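# Refit the band around carton and corner guard

## Task

Get the elastic band wrapped around the carton again so that it also passes over the corner guard. When you finish, the guard must be sitting where it belongs and the carton must rest flat and level.

## Robot and tools

Robot: two Trossen-style arms, left_arm and right_arm, mounted on opposite sides of a table. Their bases in the scene frame are left_arm (-0.020, +0.454, +0.130) m and right_arm (+0.139, -0.462, +0.076) m. Each is turned about 90 degrees about vertical (quat_wxyz (+0.710,0,0,-0.704) and (+0.710,0,0,+0.704)). The scene origin is the table centre, the table top is at z = +0.020 m and +z is up. Arm names do not match image left and right.

Frames: every hand pose, velocity, Hand target and wrist-camera pose is in that arm's own base frame. Offsets run along that arm's base axes, and rotations pivot on its Hand target position. Fixed cameras and the table use the scene frame. The gripper's fingers point along its +x and close along its y. end_effector_position is the midpoint between the fingers, 3-4 cm short of the tips. Only the outer 1.5 cm of each finger face is flat.

execute_actions(actions, cameras): actions is a list of actions. Each action is a list of up to 15 rows, one row per 1/30 s step. A shorter action repeats its last row until the 15 steps are used. Each row holds 14 numbers in [-1, 1], always for both arms. The left_arm block comes first: dx, dy, dz, rx, ry, rz, opening. Then comes the same block for right_arm. dx..rz are offsets, not poses. They count from the arm's Hand target at the start of that action, so every row is measured from the same start and not from the row before. A later action begins again from the new Hand target. Scale: 1.0 = 0.6 m for dx, dy, dz and 180 degrees for rotation. rx, ry, rz form one rotation vector. A translation longer than 1.0 may be shortened. Opening is absolute: +1 is fully open (0.080 m) and -1 is closed. Empty fingers touch at about -0.78. Closing fully takes at least about 0.6 s. To keep an arm still, send six zeros plus its current opening; a 0 in the opening slot is itself a command. An empty actions list returns images and the full state. cameras takes names, ["all"] or []. An unknown name invalidates the call.

move(target, speed, blend, opening_speed, grip_force, blocking, cameras): target is one 14-number row or a list of up to 15 rows. Every row is an offset from the same starting Hand targets, with the same layout and scale as above. Each gripper travels a straight path. All paths finish together and are capped at 10 s in total. speed is in m/s, from 0.002 to 4.3 (default 0.25), with rotation capped at twice that in rad/s. Give one value, or one per target. blend, in metres, rounds corners between listed targets; 0 stops at each. opening_speed is in units per second on the opening scale, 0.2 or more. grip_force is the newtons per finger pad, 8 to 34, as one value or one per arm; it persists. blocking=false returns after about 0.5 s while the motion continues. Paths do not avoid obstacles or the other arm. Fast moves overshoot and hit harder. The result adds a move: line, which may read done, off_target, moving, held, blocked or fault, plus limits=paced or limits=held. done means within 8 mm and 2 degrees; it says nothing about contact. blocked means the arm stopped far from its goal and now holds there.

wait(seconds 0-10) lets time pass. stop() brakes a running move. zoom_image(camera, region [x0,y0,x1,y1], at most 504x504 px) enlarges part of the latest image. read_manual gives licence text only. finished_scene(scene) ends the scene for good, so call it only when the band, guard and carton are right and will stay right with nothing holding them.

Cameras: cam_head_left, cam_head_right, cam_high, cam_low, cam_left_wrist, cam_right_wrist, all 896x504. Calibration is approximate, to within a few mm or degrees.

Result lines: end_effector_position (m), quat and velocities in the base frame. Hand target is the last commanded pose after clipping, and the next offsets start from it. Tool commands shows the current openings. grip_measured is the measured opening on the command scale, accurate to about 2 mm; the last Joint positions value gives it in metres. grip_effort_n is motor effort, with negative meaning closing; it is not pad force. Joint torques and External joint torques are estimates of outside load. Wrist depth is a 7x7 grid of distances in mm; '-' means no value. Motor temperatures, MOTOR HOT, and fault lines (TORQUE, OVER-SPEED, OVER-TEMPERATURE) also appear. Reported hand positions can be off by a few cm.

Behaviour: the commanded orientation is clipped to within 32 degrees of the current one. Friction and gravity leave the gripper short, low or tilted, and small moves may misfire. Check the result after each step, and re-command or add the missing offset. An all-zero row re-requests the Hand target. To grip, command about 0.08 below the reading at first contact.

Avoid: dropping anything, knocking it off the table, letting go of moving parts, and fast impacts. Keep the grippers, wrist cameras and fingers of the two arms apart; a gripper closing on the other arm counts as contact. Do not strain the camera cables. Stay below the joint torque limits: waist 17.8, shoulder 22, elbow 22, wrist pitch 5.8, wrist yaw 5.78, wrist roll 5.42 N m. Do not send far targets in one step (over-speed). Do not route paths near an arm's own base. Do not hold loads or push at unreachable poses for long, because a motor reaching 95 C halts the arm. Loose objects may be nudged now and then. Faster, smoother solutions are better.

Each tool is called after "Call:" as name([rows], argument=value, ...), one row to a line, values as JSON.

## Session

Call:
execute_actions(actions=[])

Scene clock: 0.00 s.
left_arm: end_effector_position=(+0.2437, +0.3096, +0.2410) grip_measured=+1.000 grip_effort_n=n/a end_effector_quat_wxyz=(+0.853, +0.352, +0.104, +0.371) | right_arm: end_effector_position=(+0.1054, +0.2960, +0.0511) grip_measured=+1.000 grip_effort_n=n/a end_effector_quat_wxyz=(+0.696, -0.131, +0.567, +0.420)
Joint positions: left_arm=[0.975 1.373 0.546 0.911 0.188 0.732 0.08] | right_arm=[1.144 1.506 0.776 -0.423 -0.178 0.358 0.08]
Joint velocities: within noise
Joint torques (N m): no reading
External joint torques (N m): no reading
Motor temperatures (°C): left_arm=[22 27 22 28 28 30] | right_arm=[27 28 29 31 29 30]
Heat: left arm: hottest wrist roll 30 °C (+0.0 °C/min); right arm: hottest wrist pitch 31 °C (+0.0 °C/min).
Wrist depth (mm): cam_left_wrist=[1949 2305 - 2071 1921 1626 1532 / 1993 2209 2651 3156 2138 1841 1587 / 1894 2138 2501 2979 2432 2104 1699 / 1841 2138 2432 2678 2525 1867 1489 / 1791 2024 2191 2599 2209 98 1312 / - 75 2209 1964 1907 81 69 / - 76 1816 1550 1607 81 -] | cam_right_wrist=[1372 - 211 189 - - - / 1350 - - 192 - - 157 / 1434 211 - 197 - 167 - / - 206 204 194 184 - - / - 199 201 - 180 - - / - - 159 190 180 98 - / - - 157 185 178 - -]
Hand target: left_arm +0.2437, +0.3096, +0.2426; +0.853, +0.353, +0.102, +0.371 | right_arm +0.1062, +0.2981, +0.0544; +0.698, -0.128, +0.563, +0.423
Tool commands: left_gripper/opening=+1.0 right_gripper/opening=+1.0

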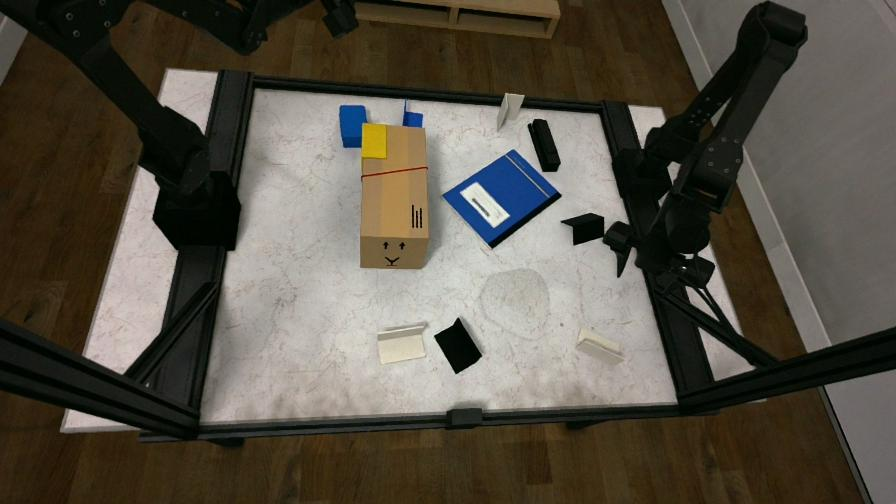

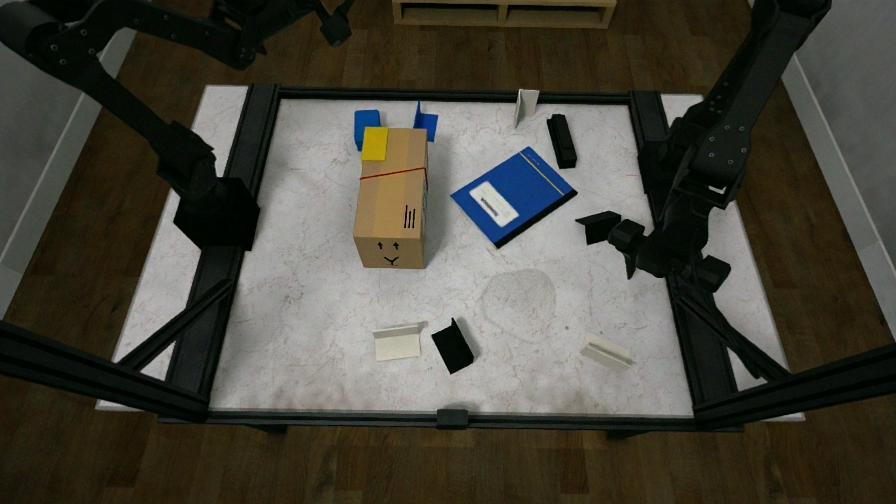

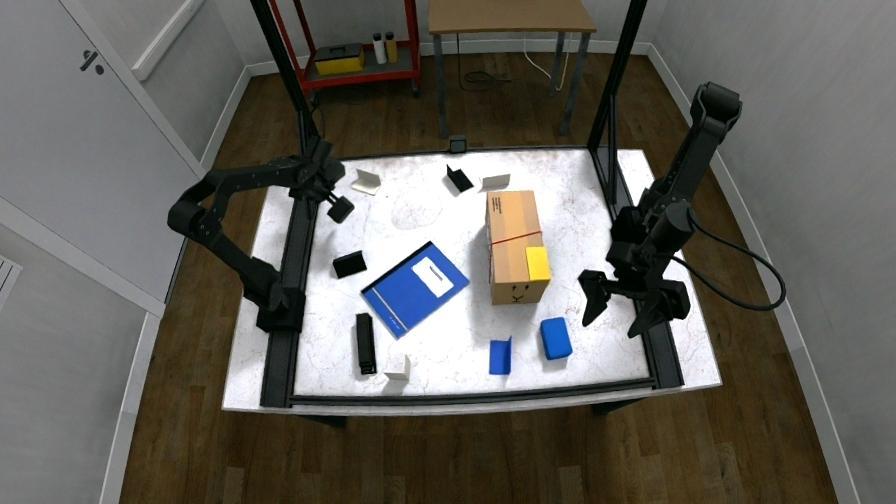

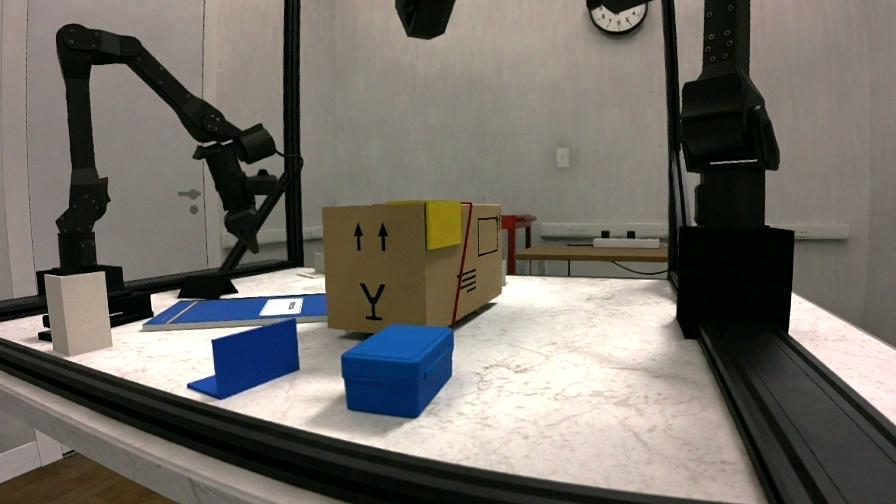

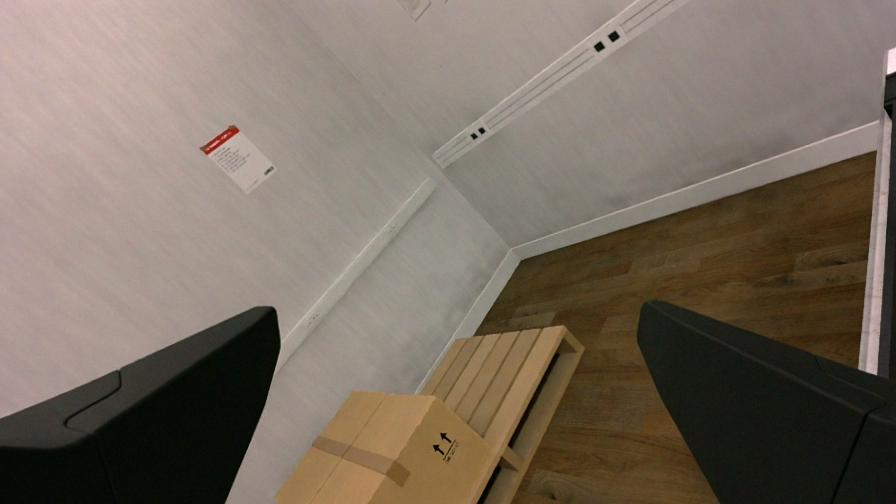

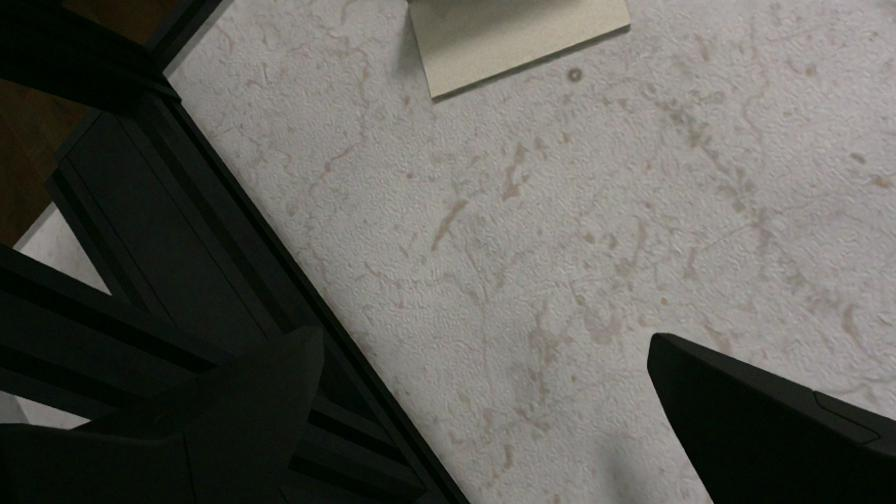

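Call:
zoom_image(camera="cam_low", region=[300, 180, 530, 350])

Call:
zoom_image(camera="cam_high", region=[450, 170, 600, 320])

Call:
zoom_image(camera="cam_head_right", region=[320, 90, 460, 280])

Call:
zoom_image(camera="cam_head_left", region=[320, 90, 460, 280])

Scaled by 2.191 from the camera's 896x504 image, which has a finer 1280x720 frame.

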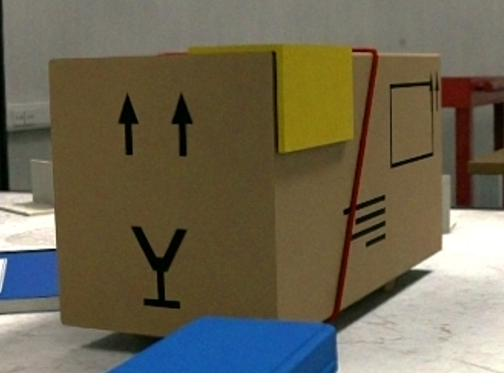

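Scaled by 3.360 from the camera's 896x504 image, which has a finer 1280x720 frame.

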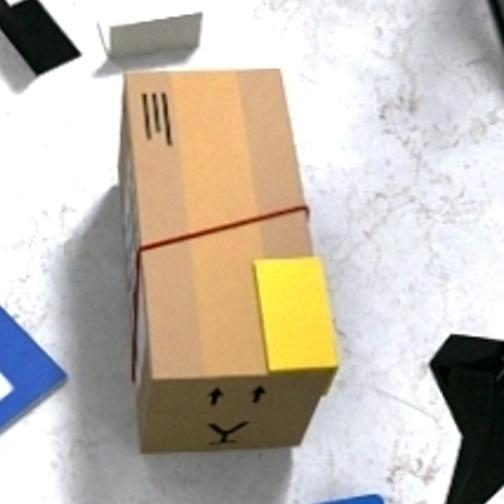

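Scaled by 2.653 from the camera's 896x504 image, which has a finer 1280x720 frame.

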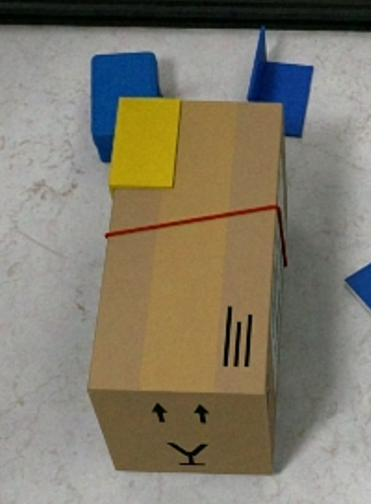

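Scaled by 2.653 from the camera's 896x504 image, which has a finer 1280x720 frame.

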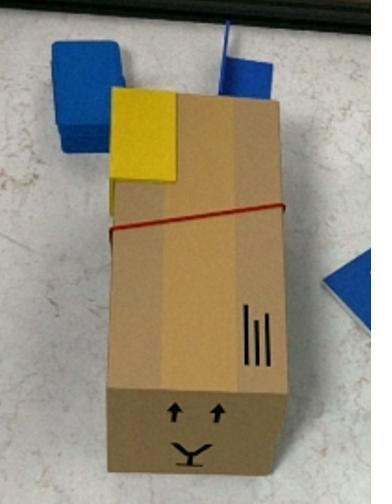

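Call:
zoom_image(camera="cam_low", region=[310, 280, 520, 400])

Call:
zoom_image(camera="cam_low", region=[370, 190, 520, 280])

Call:
zoom_image(camera="cam_head_left", region=[350, 110, 440, 170])

Call:
zoom_image(camera="cam_high", region=[470, 220, 570, 320])

Scaled by 2.400 from the camera's 896x504 image, which has a finer 1280x720 frame.

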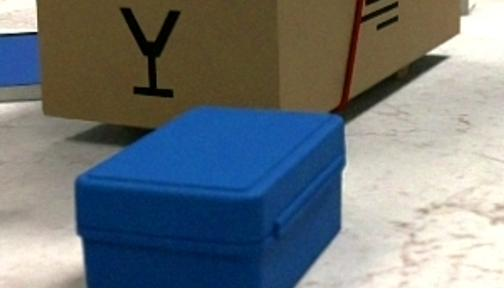

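Scaled by 3.360 from the camera's 896x504 image, which has a finer 1280x720 frame.

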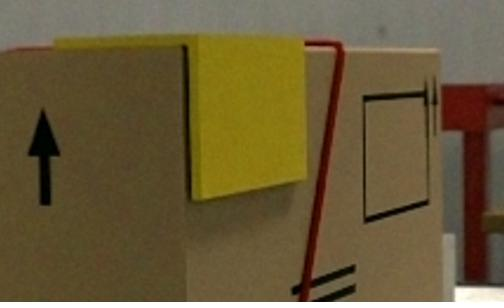

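Scaled by 5.600 from the camera's 896x504 image, which has a finer 1280x720 frame.

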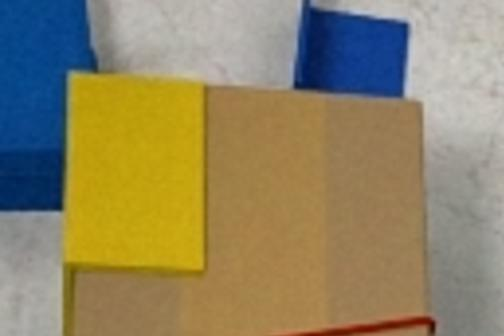

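Scaled by 5.040 from the camera's 896x504 image, which has a finer 1280x720 frame.

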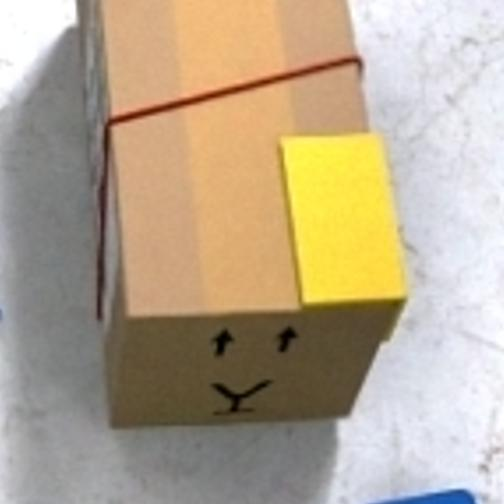

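Call:
move(target=[-0.0657, -0.4522, -0.1877, -0.3303, 0.2068, -0.1133, 1.0, 0.573, -0.3155, 0.1927, -0.0418, -0.1433, -0.2911, 1.0], speed=0.25, cameras=["all"])

Scene clock: 347.43 s.
left_arm: end_effector_position=(+0.2021, +0.0393, +0.1261) grip_measured=+1.000 grip_effort_n=0.7 end_effector_quat_wxyz=(+0.885, +0.002, +0.466, +0.003) | right_arm: end_effector_position=(+0.4456, +0.1085, +0.1653) grip_measured=+1.000 grip_effort_n=0.7 end_effector_quat_wxyz=(+0.904, -0.004, +0.428, +0.002)
Joint positions: left_arm=[0.317 0.789 0.612 -0.813 0.172 0.264 0.08] | right_arm=[0.3 1.778 1.431 -0.561 0.188 0.226 0.08]
Joint torques (N m): left_arm=[-0.41 -1.22 7.64 0.55 0.27 -0.12] | right_arm=[0.05 -8.52 8.07 1.66 0.21 0.15]
External joint torques (N m): left_arm=[-0.41 -0.05 1.13 -0.66 0.17 -0.12] | right_arm=[0.06 -1.02 2.03 0.49 0.1 0.15]
Motor temperatures (°C): left_arm=[21 29 34 40 28 29] | right_arm=[25 33 36 36 27 28]
Heat: left arm: hottest wrist pitch 40 °C (+0.0 °C/min); right arm: hottest elbow 36 °C (+1.0 °C/min).
Wrist depth (mm): cam_left_wrist=[334 185 186 189 192 194 358 / 317 175 177 182 185 187 325 / 310 268 209 216 213 210 328 / 261 301 305 310 313 318 325 / 291 260 299 303 306 98 313 / - 75 288 291 297 81 69 / - 76 282 284 288 81 -] | cam_right_wrist=[- 204 207 210 208 207 389 / - 191 194 197 195 320 365 / 183 180 183 182 185 192 351 / - 204 219 213 209 323 325 / - - 300 293 296 309 320 / - - 92 - 293 98 - / - - 263 - - - -]
Hand target: left_arm +0.2043, +0.0383, +0.1301; +0.887, +0.000, +0.462, +0.000 | right_arm +0.4500, +0.1089, +0.1700; +0.906, -0.001, +0.422, +0.000
Off the commanded pose: left_arm 0.005 m, 1 deg | right_arm 0.006 m, 1 deg.
move: done
camera_calibration:
cam_left_wrist: T_world_to_cam=[[-0.0102373, -0.997439, 0.0707827, 0.0332931], [-0.968397, -0.00775162, -0.249292, 0.256016], [0.249203, -0.0710978, -0.965838, 0.151509], [0, 0, 0, 1]] pos_world=[0.21051, 0.0459643, 0.207799]
cam_right_wrist: T_world_to_cam=[[0.0188584, -0.999578, 0.0220725, 0.104033], [-0.925647, -0.0257997, -0.377508, 0.512217], [0.377918, -0.0133121, -0.925743, 0.0689166], [0, 0, 0, 1]] pos_world=[0.446125, 0.118121, 0.254869]

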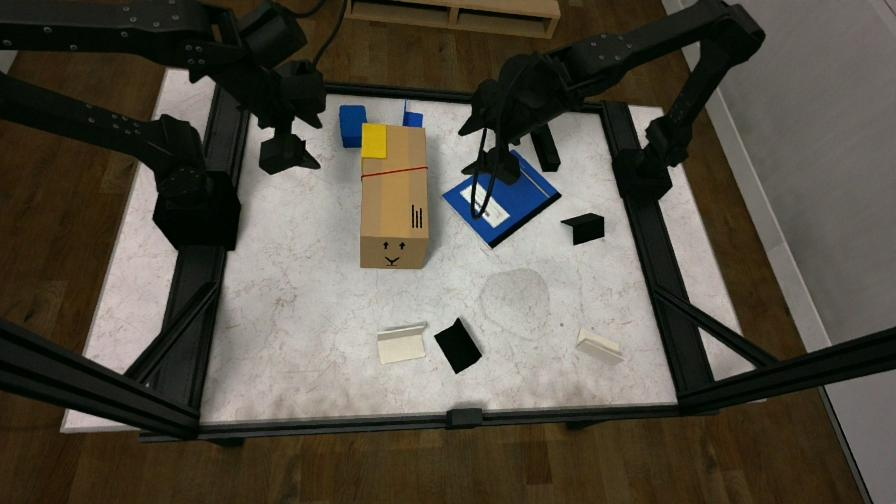

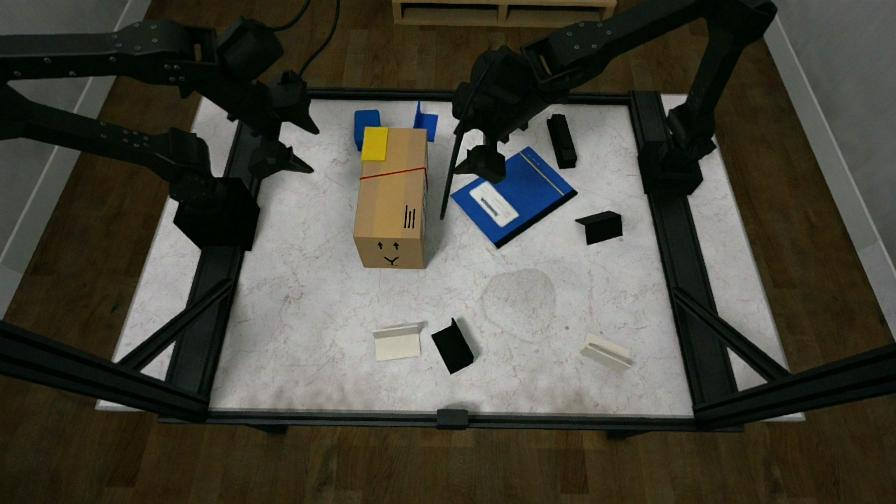

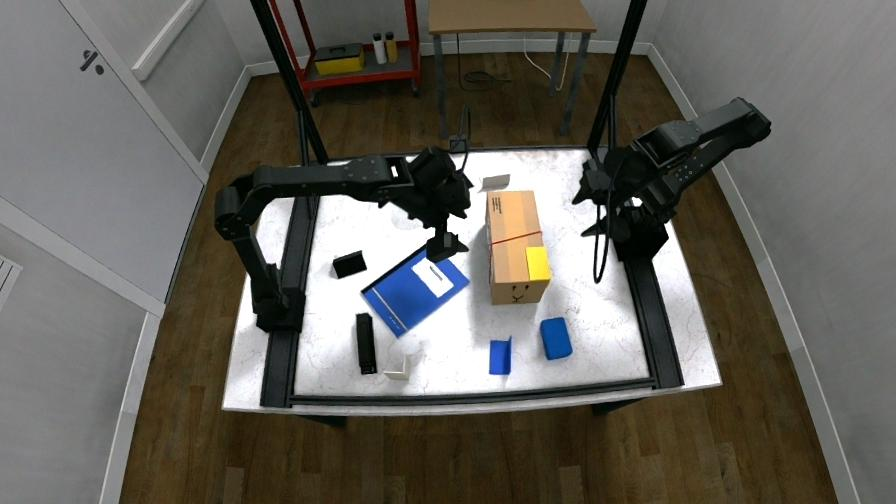

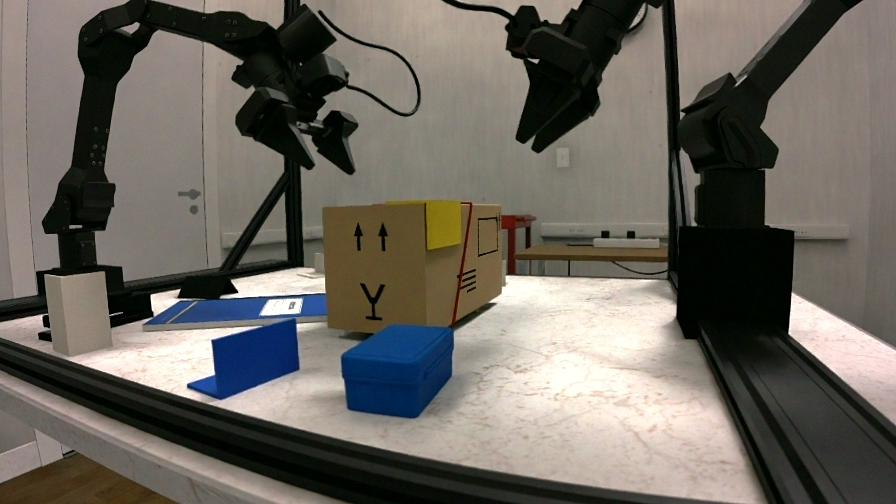

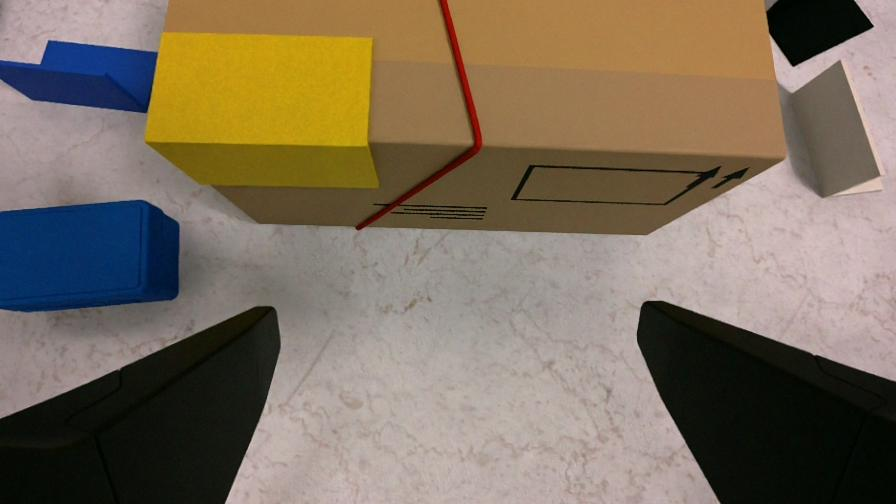

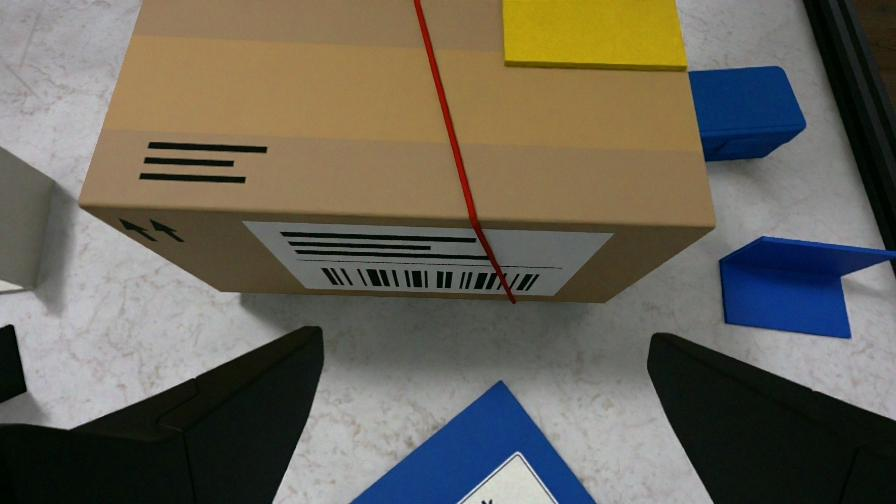

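Call:
move(target=[0.0890, -0.0247, -0.0450, 0, 0, 0, 0.0, 0.0638, -0.0008, -0.0325, 0, 0, 0, 0.0], speed=0.15, cameras=["cam_left_wrist", "cam_right_wrist", "cam_head_right"])

Scene clock: 464.57 s.
left_arm: end_effector_position=(+0.2586, +0.0236, +0.1068) grip_measured=+0.003 grip_effort_n=-14.2 end_effector_quat_wxyz=(+0.889, +0.000, +0.457, -0.002) | right_arm: end_effector_position=(+0.4834, +0.1080, +0.1458) grip_measured=+0.003 grip_effort_n=-13.7 end_effector_quat_wxyz=(+0.903, -0.003, +0.429, -0.001)
Joint positions: left_arm=[0.14 1.037 0.612 -0.53 0.084 0.116 0.035] | right_arm=[0.273 1.926 1.545 -0.526 0.176 0.21 0.035]
Joint torques (N m): left_arm=[-0.42 -2.53 5.5 0.88 -0.19 -0.12] | right_arm=[-0.26 -9.59 7.88 1.96 -0.04 -0.05]
External joint torques (N m): left_arm=[-0.41 0.11 -1.03 -0.39 -0.24 -0.12] | right_arm=[-0.3 -0.89 1.66 0.72 -0.14 -0.06]
Motor temperatures (°C): left_arm=[21 27 35 35 28 28] | right_arm=[24 36 44 38 26 28]
Heat: left arm: hottest elbow 35 °C (+1.0 °C/min); right arm: hottest elbow 44 °C (+2.0 °C/min).
Wrist depth (mm): cam_left_wrist=[165 164 166 169 171 173 340 / 157 159 160 162 165 166 326 / 148 151 154 156 158 161 283 / 143 144 148 150 153 154 287 / 237 273 143 279 156 286 293 / 234 - 78 274 - - - / - - 78 266 - - -] | cam_right_wrist=[177 176 178 181 179 180 359 / 164 166 168 170 171 173 338 / 155 156 158 159 161 163 - / 146 148 149 151 153 153 306 / 195 165 162 183 157 173 283 / 265 - - 272 90 - 283 / - - - - - - -]
Hand target: left_arm +0.2577, +0.0234, +0.1030; +0.887, +0.000, +0.462, +0.000 | right_arm +0.4883, +0.1084, +0.1505; +0.907, -0.001, +0.422, +0.000
Off the commanded pose: left_arm 0.004 m, 1 deg | right_arm 0.007 m, 1 deg.
move: done
camera_calibration:
cam_left_wrist: T_world_to_cam=[[-0.0181431, -0.996891, 0.076673, 0.0210534], [-0.963603, -0.00302302, -0.267322, 0.306481], [0.266723, -0.0787323, -0.960552, 0.112723], [0, 0, 0, 1]] pos_world=[0.265642, 0.0307894, 0.188591]
cam_right_wrist: T_world_to_cam=[[0.0112314, -0.999667, 0.023217, 0.106684], [-0.926408, -0.0191416, -0.376035, 0.53938], [0.376355, -0.017285, -0.926314, 0.0379159], [0, 0, 0, 1]] pos_world=[0.484218, 0.117628, 0.235471]
Images, in order (width x height): cam_head_right 896x504, cam_left_wrist 896x504, cam_right_wrist 896x504.

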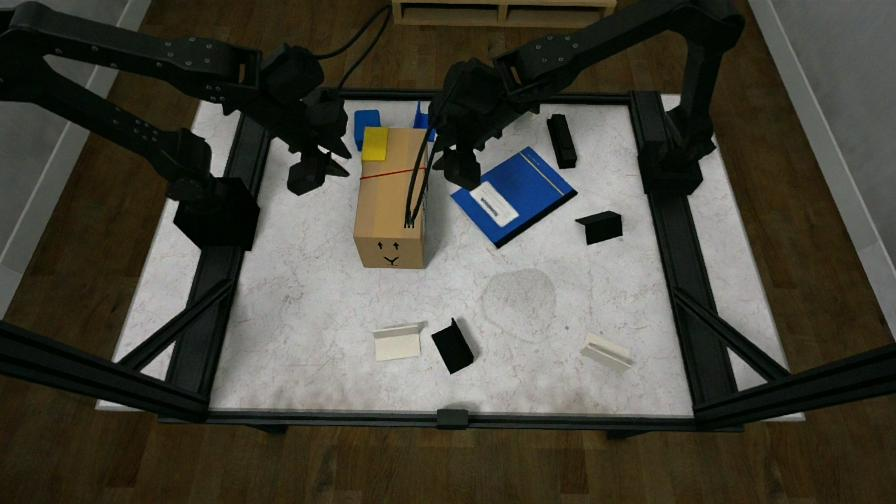

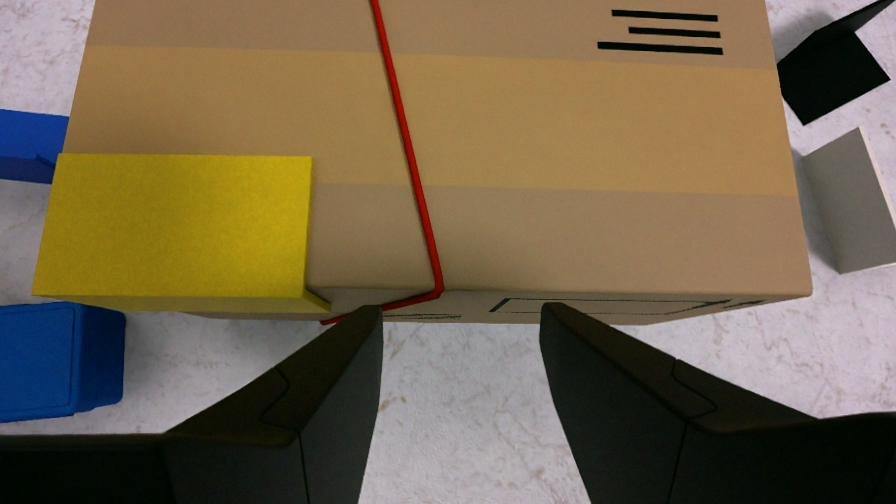

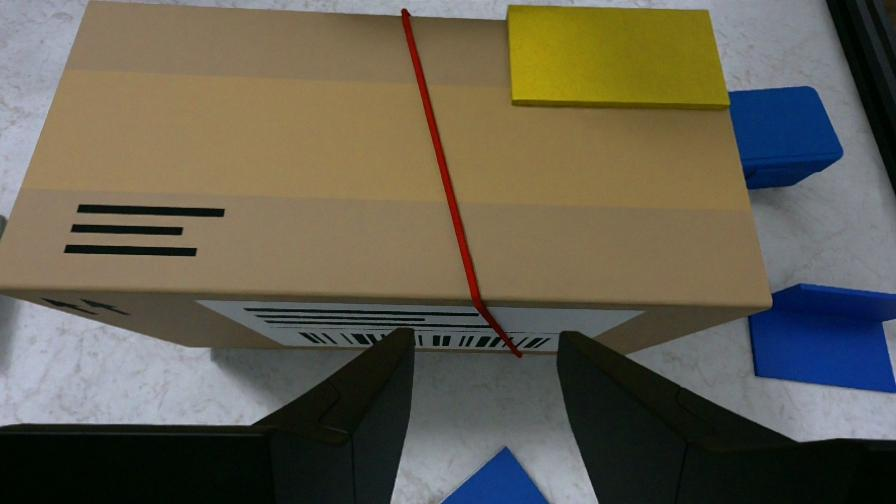

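Call:
move(target=[0.0188, 0.0043, -0.0467, 0, 0, 0, 0.0, 0.0258, 0.0, -0.0335, 0, 0, 0, 0.0], speed=0.08, cameras=["cam_left_wrist", "cam_right_wrist", "cam_low"])

Scene clock: 493.53 s.
left_arm: end_effector_position=(+0.2713, +0.0254, +0.0801) grip_measured=+0.003 grip_effort_n=-14.2 end_effector_quat_wxyz=(+0.890, +0.001, +0.456, -0.002) | right_arm: end_effector_position=(+0.4986, +0.1083, +0.1258) grip_measured=+0.003 grip_effort_n=-13.7 end_effector_quat_wxyz=(+0.903, -0.003, +0.429, -0.001)
Joint positions: left_arm=[0.14 1.135 0.549 -0.365 0.084 0.116 0.035] | right_arm=[0.264 1.995 1.562 -0.473 0.17 0.202 0.035]
Joint torques (N m): left_arm=[0.08 -2.88 4.95 0.87 -0.08 0.01] | right_arm=[-0.32 -10.21 7.8 1.97 -0.04 -0.05]
External joint torques (N m): left_arm=[0.11 0.22 -1.35 -0.4 -0.13 0] | right_arm=[-0.39 -1.27 1.74 0.76 -0.13 -0.05]
Heat: left arm: hottest wrist pitch 36 °C (+1.0 °C/min); right arm: hottest elbow 42 °C (-1.0 °C/min).
Wrist depth (mm): cam_left_wrist=[133 135 136 138 140 142 145 / 129 130 131 133 135 136 139 / 121 122 126 128 130 132 132 / 117 118 122 123 125 127 128 / 146 141 119 126 122 124 125 / 231 - 78 247 - - 258 / - - 78 241 - - -] | cam_right_wrist=[149 151 152 155 152 155 - / 140 141 143 145 145 146 - / 131 133 133 137 138 139 141 / 125 126 128 128 130 131 134 / 121 131 123 123 125 125 243 / - 211 - - 90 - 256 / - - - - - - -]
Hand target: left_arm +0.2690, +0.0260, +0.0750; +0.887, +0.000, +0.462, +0.000 | right_arm +0.5038, +0.1084, +0.1304; +0.906, -0.001, +0.422, +0.000
Off the commanded pose: left_arm 0.006 m, 1 deg | right_arm 0.007 m, 1 deg.
move: done
camera_calibration:
cam_left_wrist: T_world_to_cam=[[-0.0183722, -0.996931, 0.0761044, 0.0251756], [-0.96268, -0.0029183, -0.270626, 0.311561], [0.270018, -0.0782362, -0.959672, 0.082828], [0, 0, 0, 1]] pos_world=[0.278031, 0.0324877, 0.161888]
cam_right_wrist: T_world_to_cam=[[0.0117821, -0.999661, 0.0232075, 0.107105], [-0.926601, -0.0196391, -0.375532, 0.545959], [0.37586, -0.0170796, -0.926519, 0.0138497], [0, 0, 0, 1]] pos_world=[0.499419, 0.118028, 0.215371]
Images, in order (width x height): cam_low 896x504, cam_left_wrist 896x504, cam_right_wrist 896x504.

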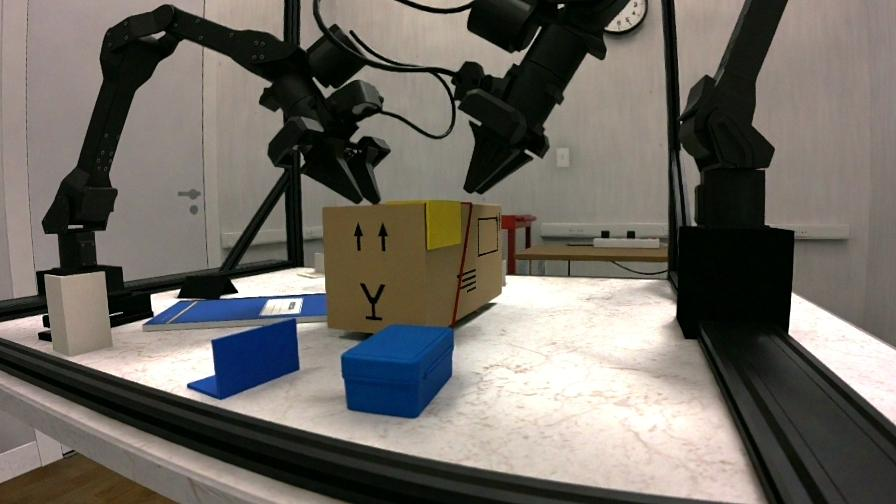

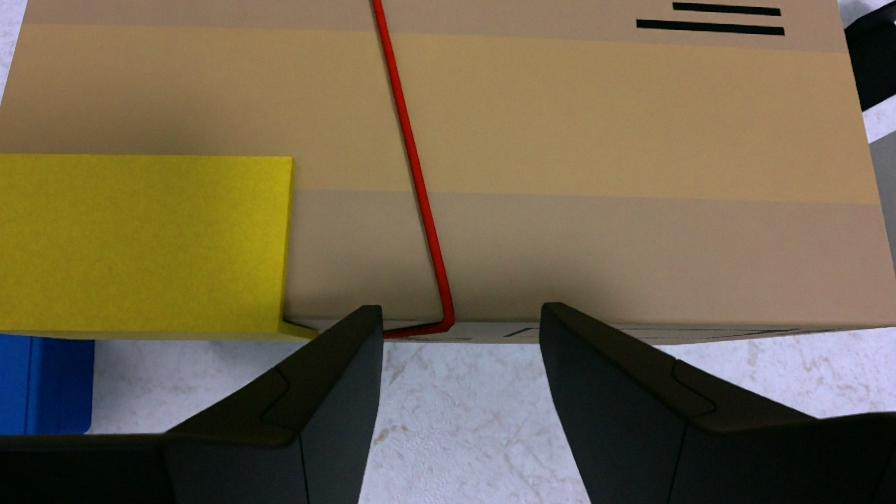

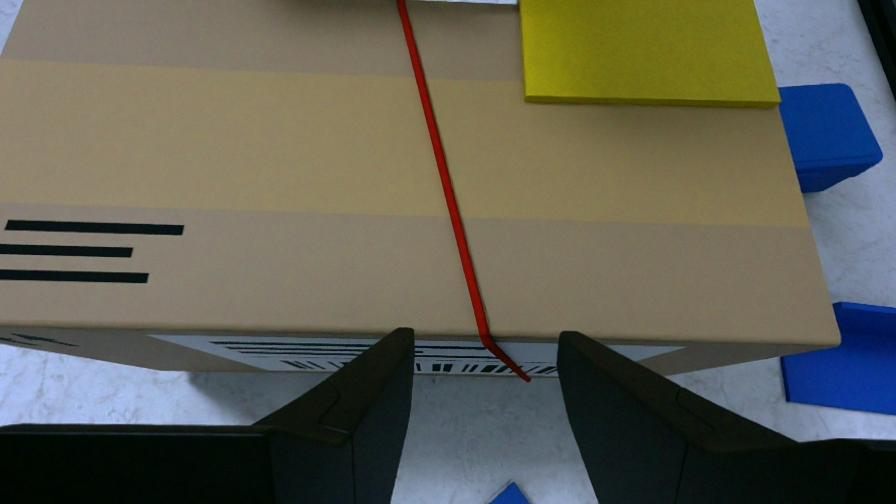

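Call:
move(target=[0.0055, 0.0037, -0.0182, 0, 0, 0, 0.0, 0.01, 0.0, -0.0107, 0, 0, 0, 0.0], speed=0.05, cameras=["cam_left_wrist", "cam_right_wrist", "cam_low"])

Scene clock: 506.67 s.
left_arm: end_effector_position=(+0.2748, +0.0277, +0.0690) grip_measured=+0.003 grip_effort_n=-14.2 end_effector_quat_wxyz=(+0.890, +0.000, +0.456, +0.001) | right_arm: end_effector_position=(+0.5035, +0.1086, +0.1209) grip_measured=+0.002 grip_effort_n=-12.8 end_effector_quat_wxyz=(+0.903, -0.004, +0.429, -0.001)
Joint positions: left_arm=[0.146 1.176 0.524 -0.301 0.084 0.118 0.035] | right_arm=[0.261 2.017 1.574 -0.461 0.168 0.198 0.035]
Joint torques (N m): left_arm=[0.32 -3.01 4.83 0.85 0.09 0.2] | right_arm=[-0.42 -9.72 8.03 2.23 -0.04 -0.03]
External joint torques (N m): left_arm=[0.33 0.3 -1.43 -0.44 0.05 0.19] | right_arm=[-0.43 -0.49 1.88 1.01 -0.14 -0.03]
Heat: left arm: hottest wrist pitch 37 °C (+2.0 °C/min); right arm: hottest elbow 41 °C (-3.0 °C/min).
Wrist depth (mm): cam_left_wrist=[121 122 124 125 127 129 131 / 118 119 120 121 122 124 126 / 110 111 115 116 118 120 121 / 106 107 110 112 114 116 117 / 104 104 105 110 109 113 114 / 230 - 78 238 - - 246 / - - 79 230 - - -] | cam_right_wrist=[144 144 147 148 147 149 339 / 134 135 138 140 139 141 - / 126 127 129 131 132 133 137 / 121 121 121 123 125 127 128 / 114 115 116 118 118 119 122 / 237 - - 239 91 139 - / - - - 232 229 - -]
Hand target: left_arm +0.2723, +0.0283, +0.0640; +0.887, +0.000, +0.462, +0.000 | right_arm +0.5098, +0.1084, +0.1241; +0.906, -0.001, +0.422, +0.000
Off the commanded pose: left_arm 0.005 m, 1 deg | right_arm 0.007 m, 1 deg.
move: done
camera_calibration:
cam_left_wrist: T_world_to_cam=[[-0.0131436, -0.997071, 0.0753431, 0.0270189], [-0.962859, -0.00770171, -0.269893, 0.312046], [0.269683, -0.0760922, -0.959938, 0.0714678], [0, 0, 0, 1]] pos_world=[0.281538, 0.0347812, 0.150788]
cam_right_wrist: T_world_to_cam=[[0.013191, -0.999638, 0.0234438, 0.106599], [-0.926494, -0.0210373, -0.375721, 0.548723], [0.376078, -0.0167644, -0.926436, 0.0073442], [0, 0, 0, 1]] pos_world=[0.504221, 0.118227, 0.210472]
Images, in order (width x height): cam_low 896x504, cam_left_wrist 896x504, cam_right_wrist 896x504.

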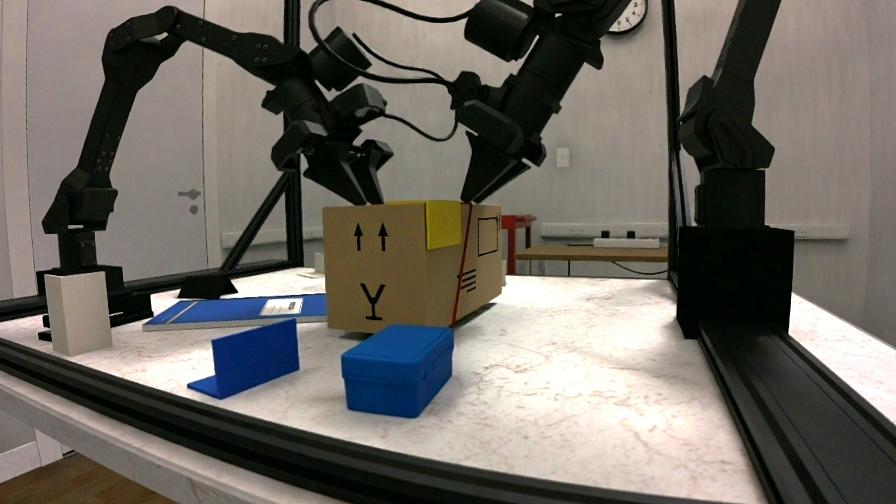

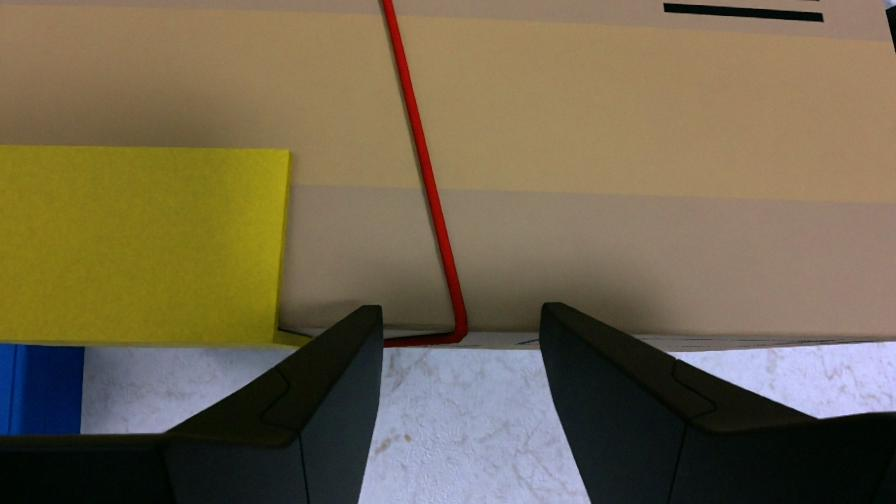

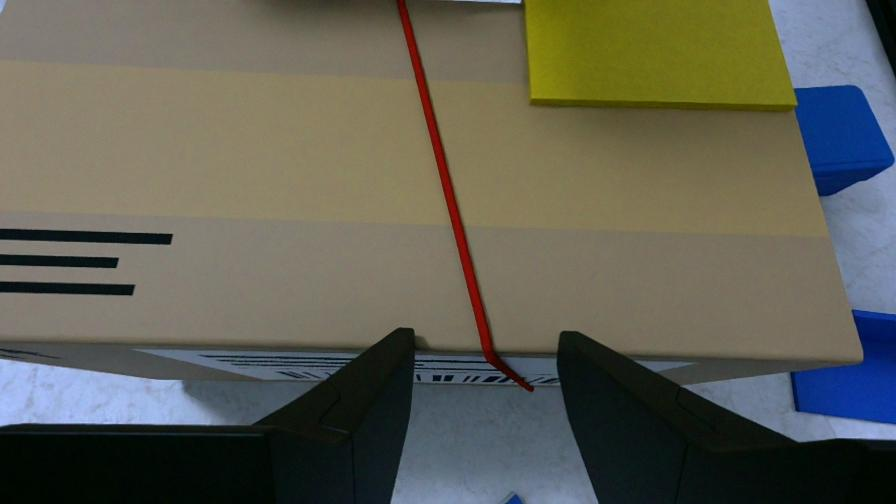

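Call:
move([
  [0.002, 0, -0.0027, 0, 0, 0, 0.0, 0.0022, 0, -0.0027, 0, 0, 0, 0.0],
  [0.002, 0, -0.0027, 0, 0, 0, -1.0, 0.0022, 0, -0.0027, 0, 0, 0, -1.0],
], speed=0.05, opening_speed=1.0, cameras=["cam_left_wrist", "cam_right_wrist", "cam_low"])

Scene clock: 529.67 s.
left_arm: end_effector_position=(+0.2760, +0.0278, +0.0676) grip_measured=-0.767 grip_effort_n=-62.1 end_effector_quat_wxyz=(+0.890, +0.000, +0.456, +0.001) | right_arm: end_effector_position=(+0.5063, +0.1087, +0.1220) grip_measured=-0.772 grip_effort_n=-28.6 end_effector_quat_wxyz=(+0.905, -0.001, +0.426, +0.001)
Joint positions: left_arm=[0.146 1.185 0.523 -0.289 0.084 0.118 0.001] | right_arm=[0.259 2.022 1.58 -0.455 0.163 0.197 0]
Joint torques (N m): left_arm=[0.22 -2.98 4.8 0.86 0.07 0.17] | right_arm=[-0.26 -9.46 7.57 1.98 0.13 -0.01]
External joint torques (N m): left_arm=[0.23 0.32 -1.36 -0.4 0.02 0.17] | right_arm=[-0.25 -0.38 1.54 0.77 0.04 -0.01]
Heat: left arm: hottest wrist pitch 37 °C (+2.0 °C/min); right arm: hottest elbow 42 °C (-1.0 °C/min).
Wrist depth (mm): cam_left_wrist=[120 121 123 124 125 128 130 / - 117 118 119 121 123 124 / 109 110 113 115 116 118 120 / 105 105 109 111 113 114 115 / 102 103 107 98 109 110 112 / 227 232 - 70 241 242 244 / - - - - - - -] | cam_right_wrist=[148 149 150 152 150 153 - / 138 139 140 142 142 143 - / 130 131 132 133 135 138 137 / 123 124 124 126 127 129 132 / 116 116 118 120 121 121 125 / - 238 168 - 81 244 249 / - - - - - - -]
Hand target: left_arm +0.2735, +0.0282, +0.0624; +0.887, +0.000, +0.462, +0.000 | right_arm +0.5111, +0.1083, +0.1222; +0.906, -0.001, +0.422, +0.000
Off the commanded pose: left_arm 0.006 m, 1 deg | right_arm 0.005 m, 0 deg.
move: done
camera_calibration:
cam_left_wrist: T_world_to_cam=[[-0.0133539, -0.997057, 0.0754978, 0.0272764], [-0.962636, -0.00760408, -0.270691, 0.312874], [0.270469, -0.0762917, -0.959701, 0.0695577], [0, 0, 0, 1]] pos_world=[0.282735, 0.0348819, 0.149388]
cam_right_wrist: T_world_to_cam=[[0.0143141, -0.999733, 0.0181463, 0.106797], [-0.923485, -0.0201761, -0.383103, 0.551129], [0.383367, -0.0112741, -0.923527, 0.00266126], [0, 0, 0, 1]] pos_world=[0.506411, 0.117918, 0.211659]
Images, in order (width x height): cam_low 896x504, cam_left_wrist 896x504, cam_right_wrist 896x504.

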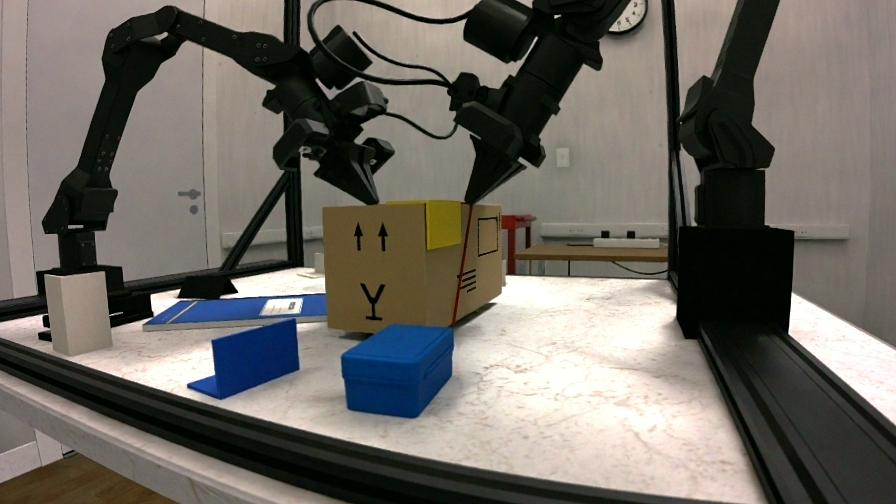

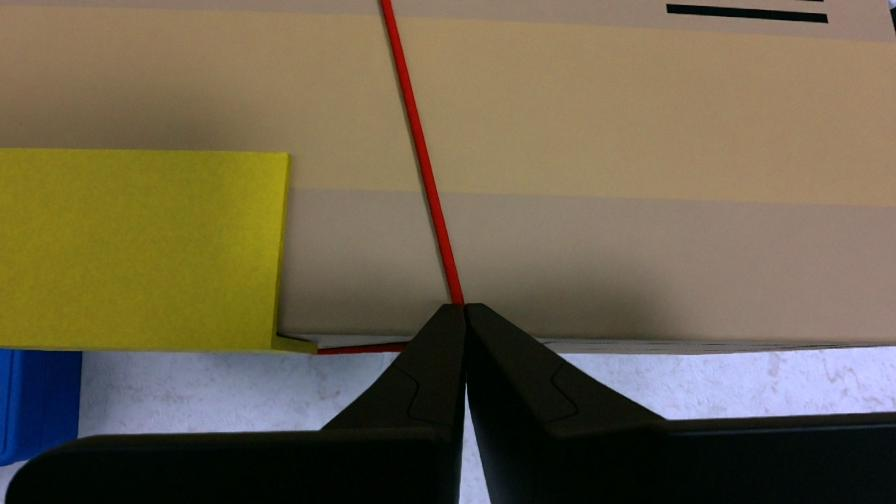

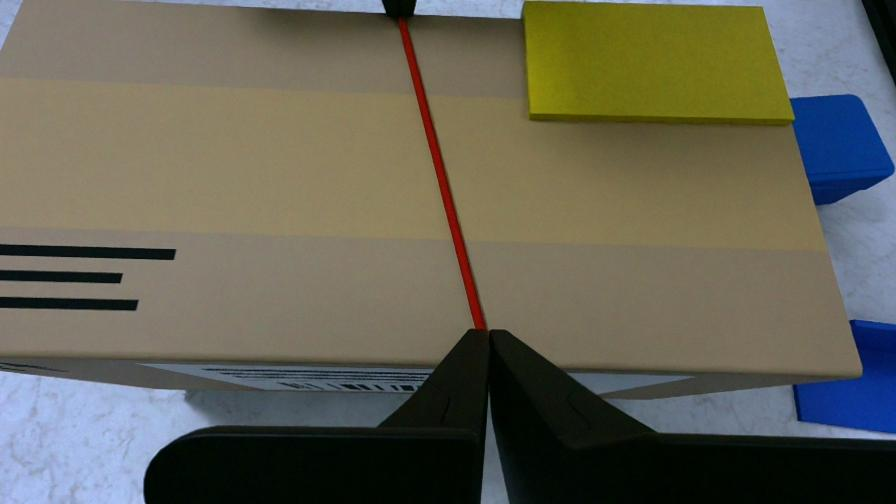

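Call:
zoom_image(camera="cam_left_wrist", region=[380, 240, 560, 380])

Call:
zoom_image(camera="cam_right_wrist", region=[400, 270, 580, 410])

Call:
zoom_image(camera="cam_low", region=[400, 150, 530, 260])

Scaled by 2.800 from the camera's 896x504 image, which has a finer 1280x720 frame.

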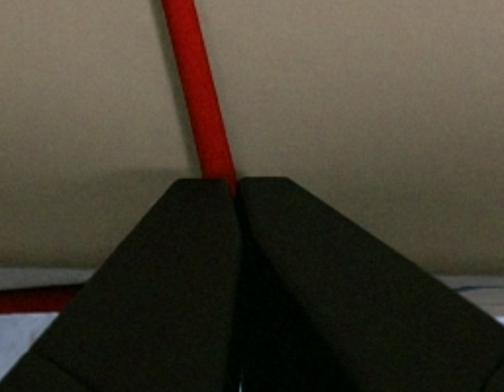

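Scaled by 2.800 from the camera's 896x504 image, which has a finer 1280x720 frame.

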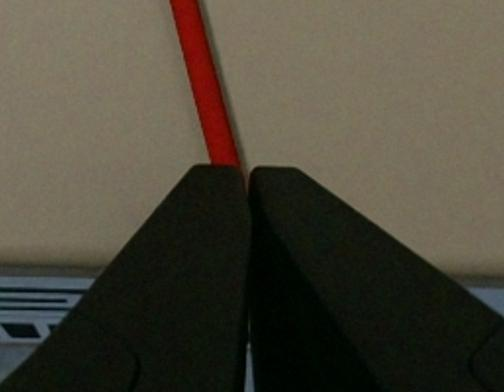

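Scaled by 3.877 from the camera's 896x504 image, which has a finer 1280x720 frame.

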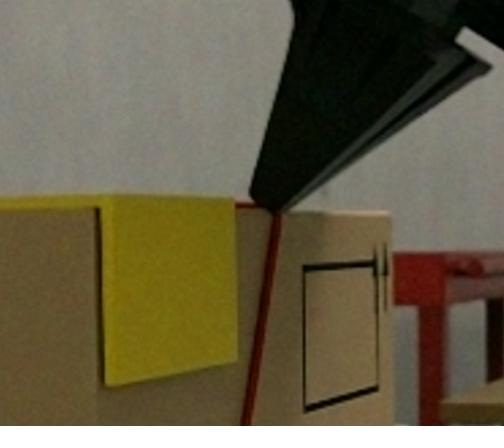

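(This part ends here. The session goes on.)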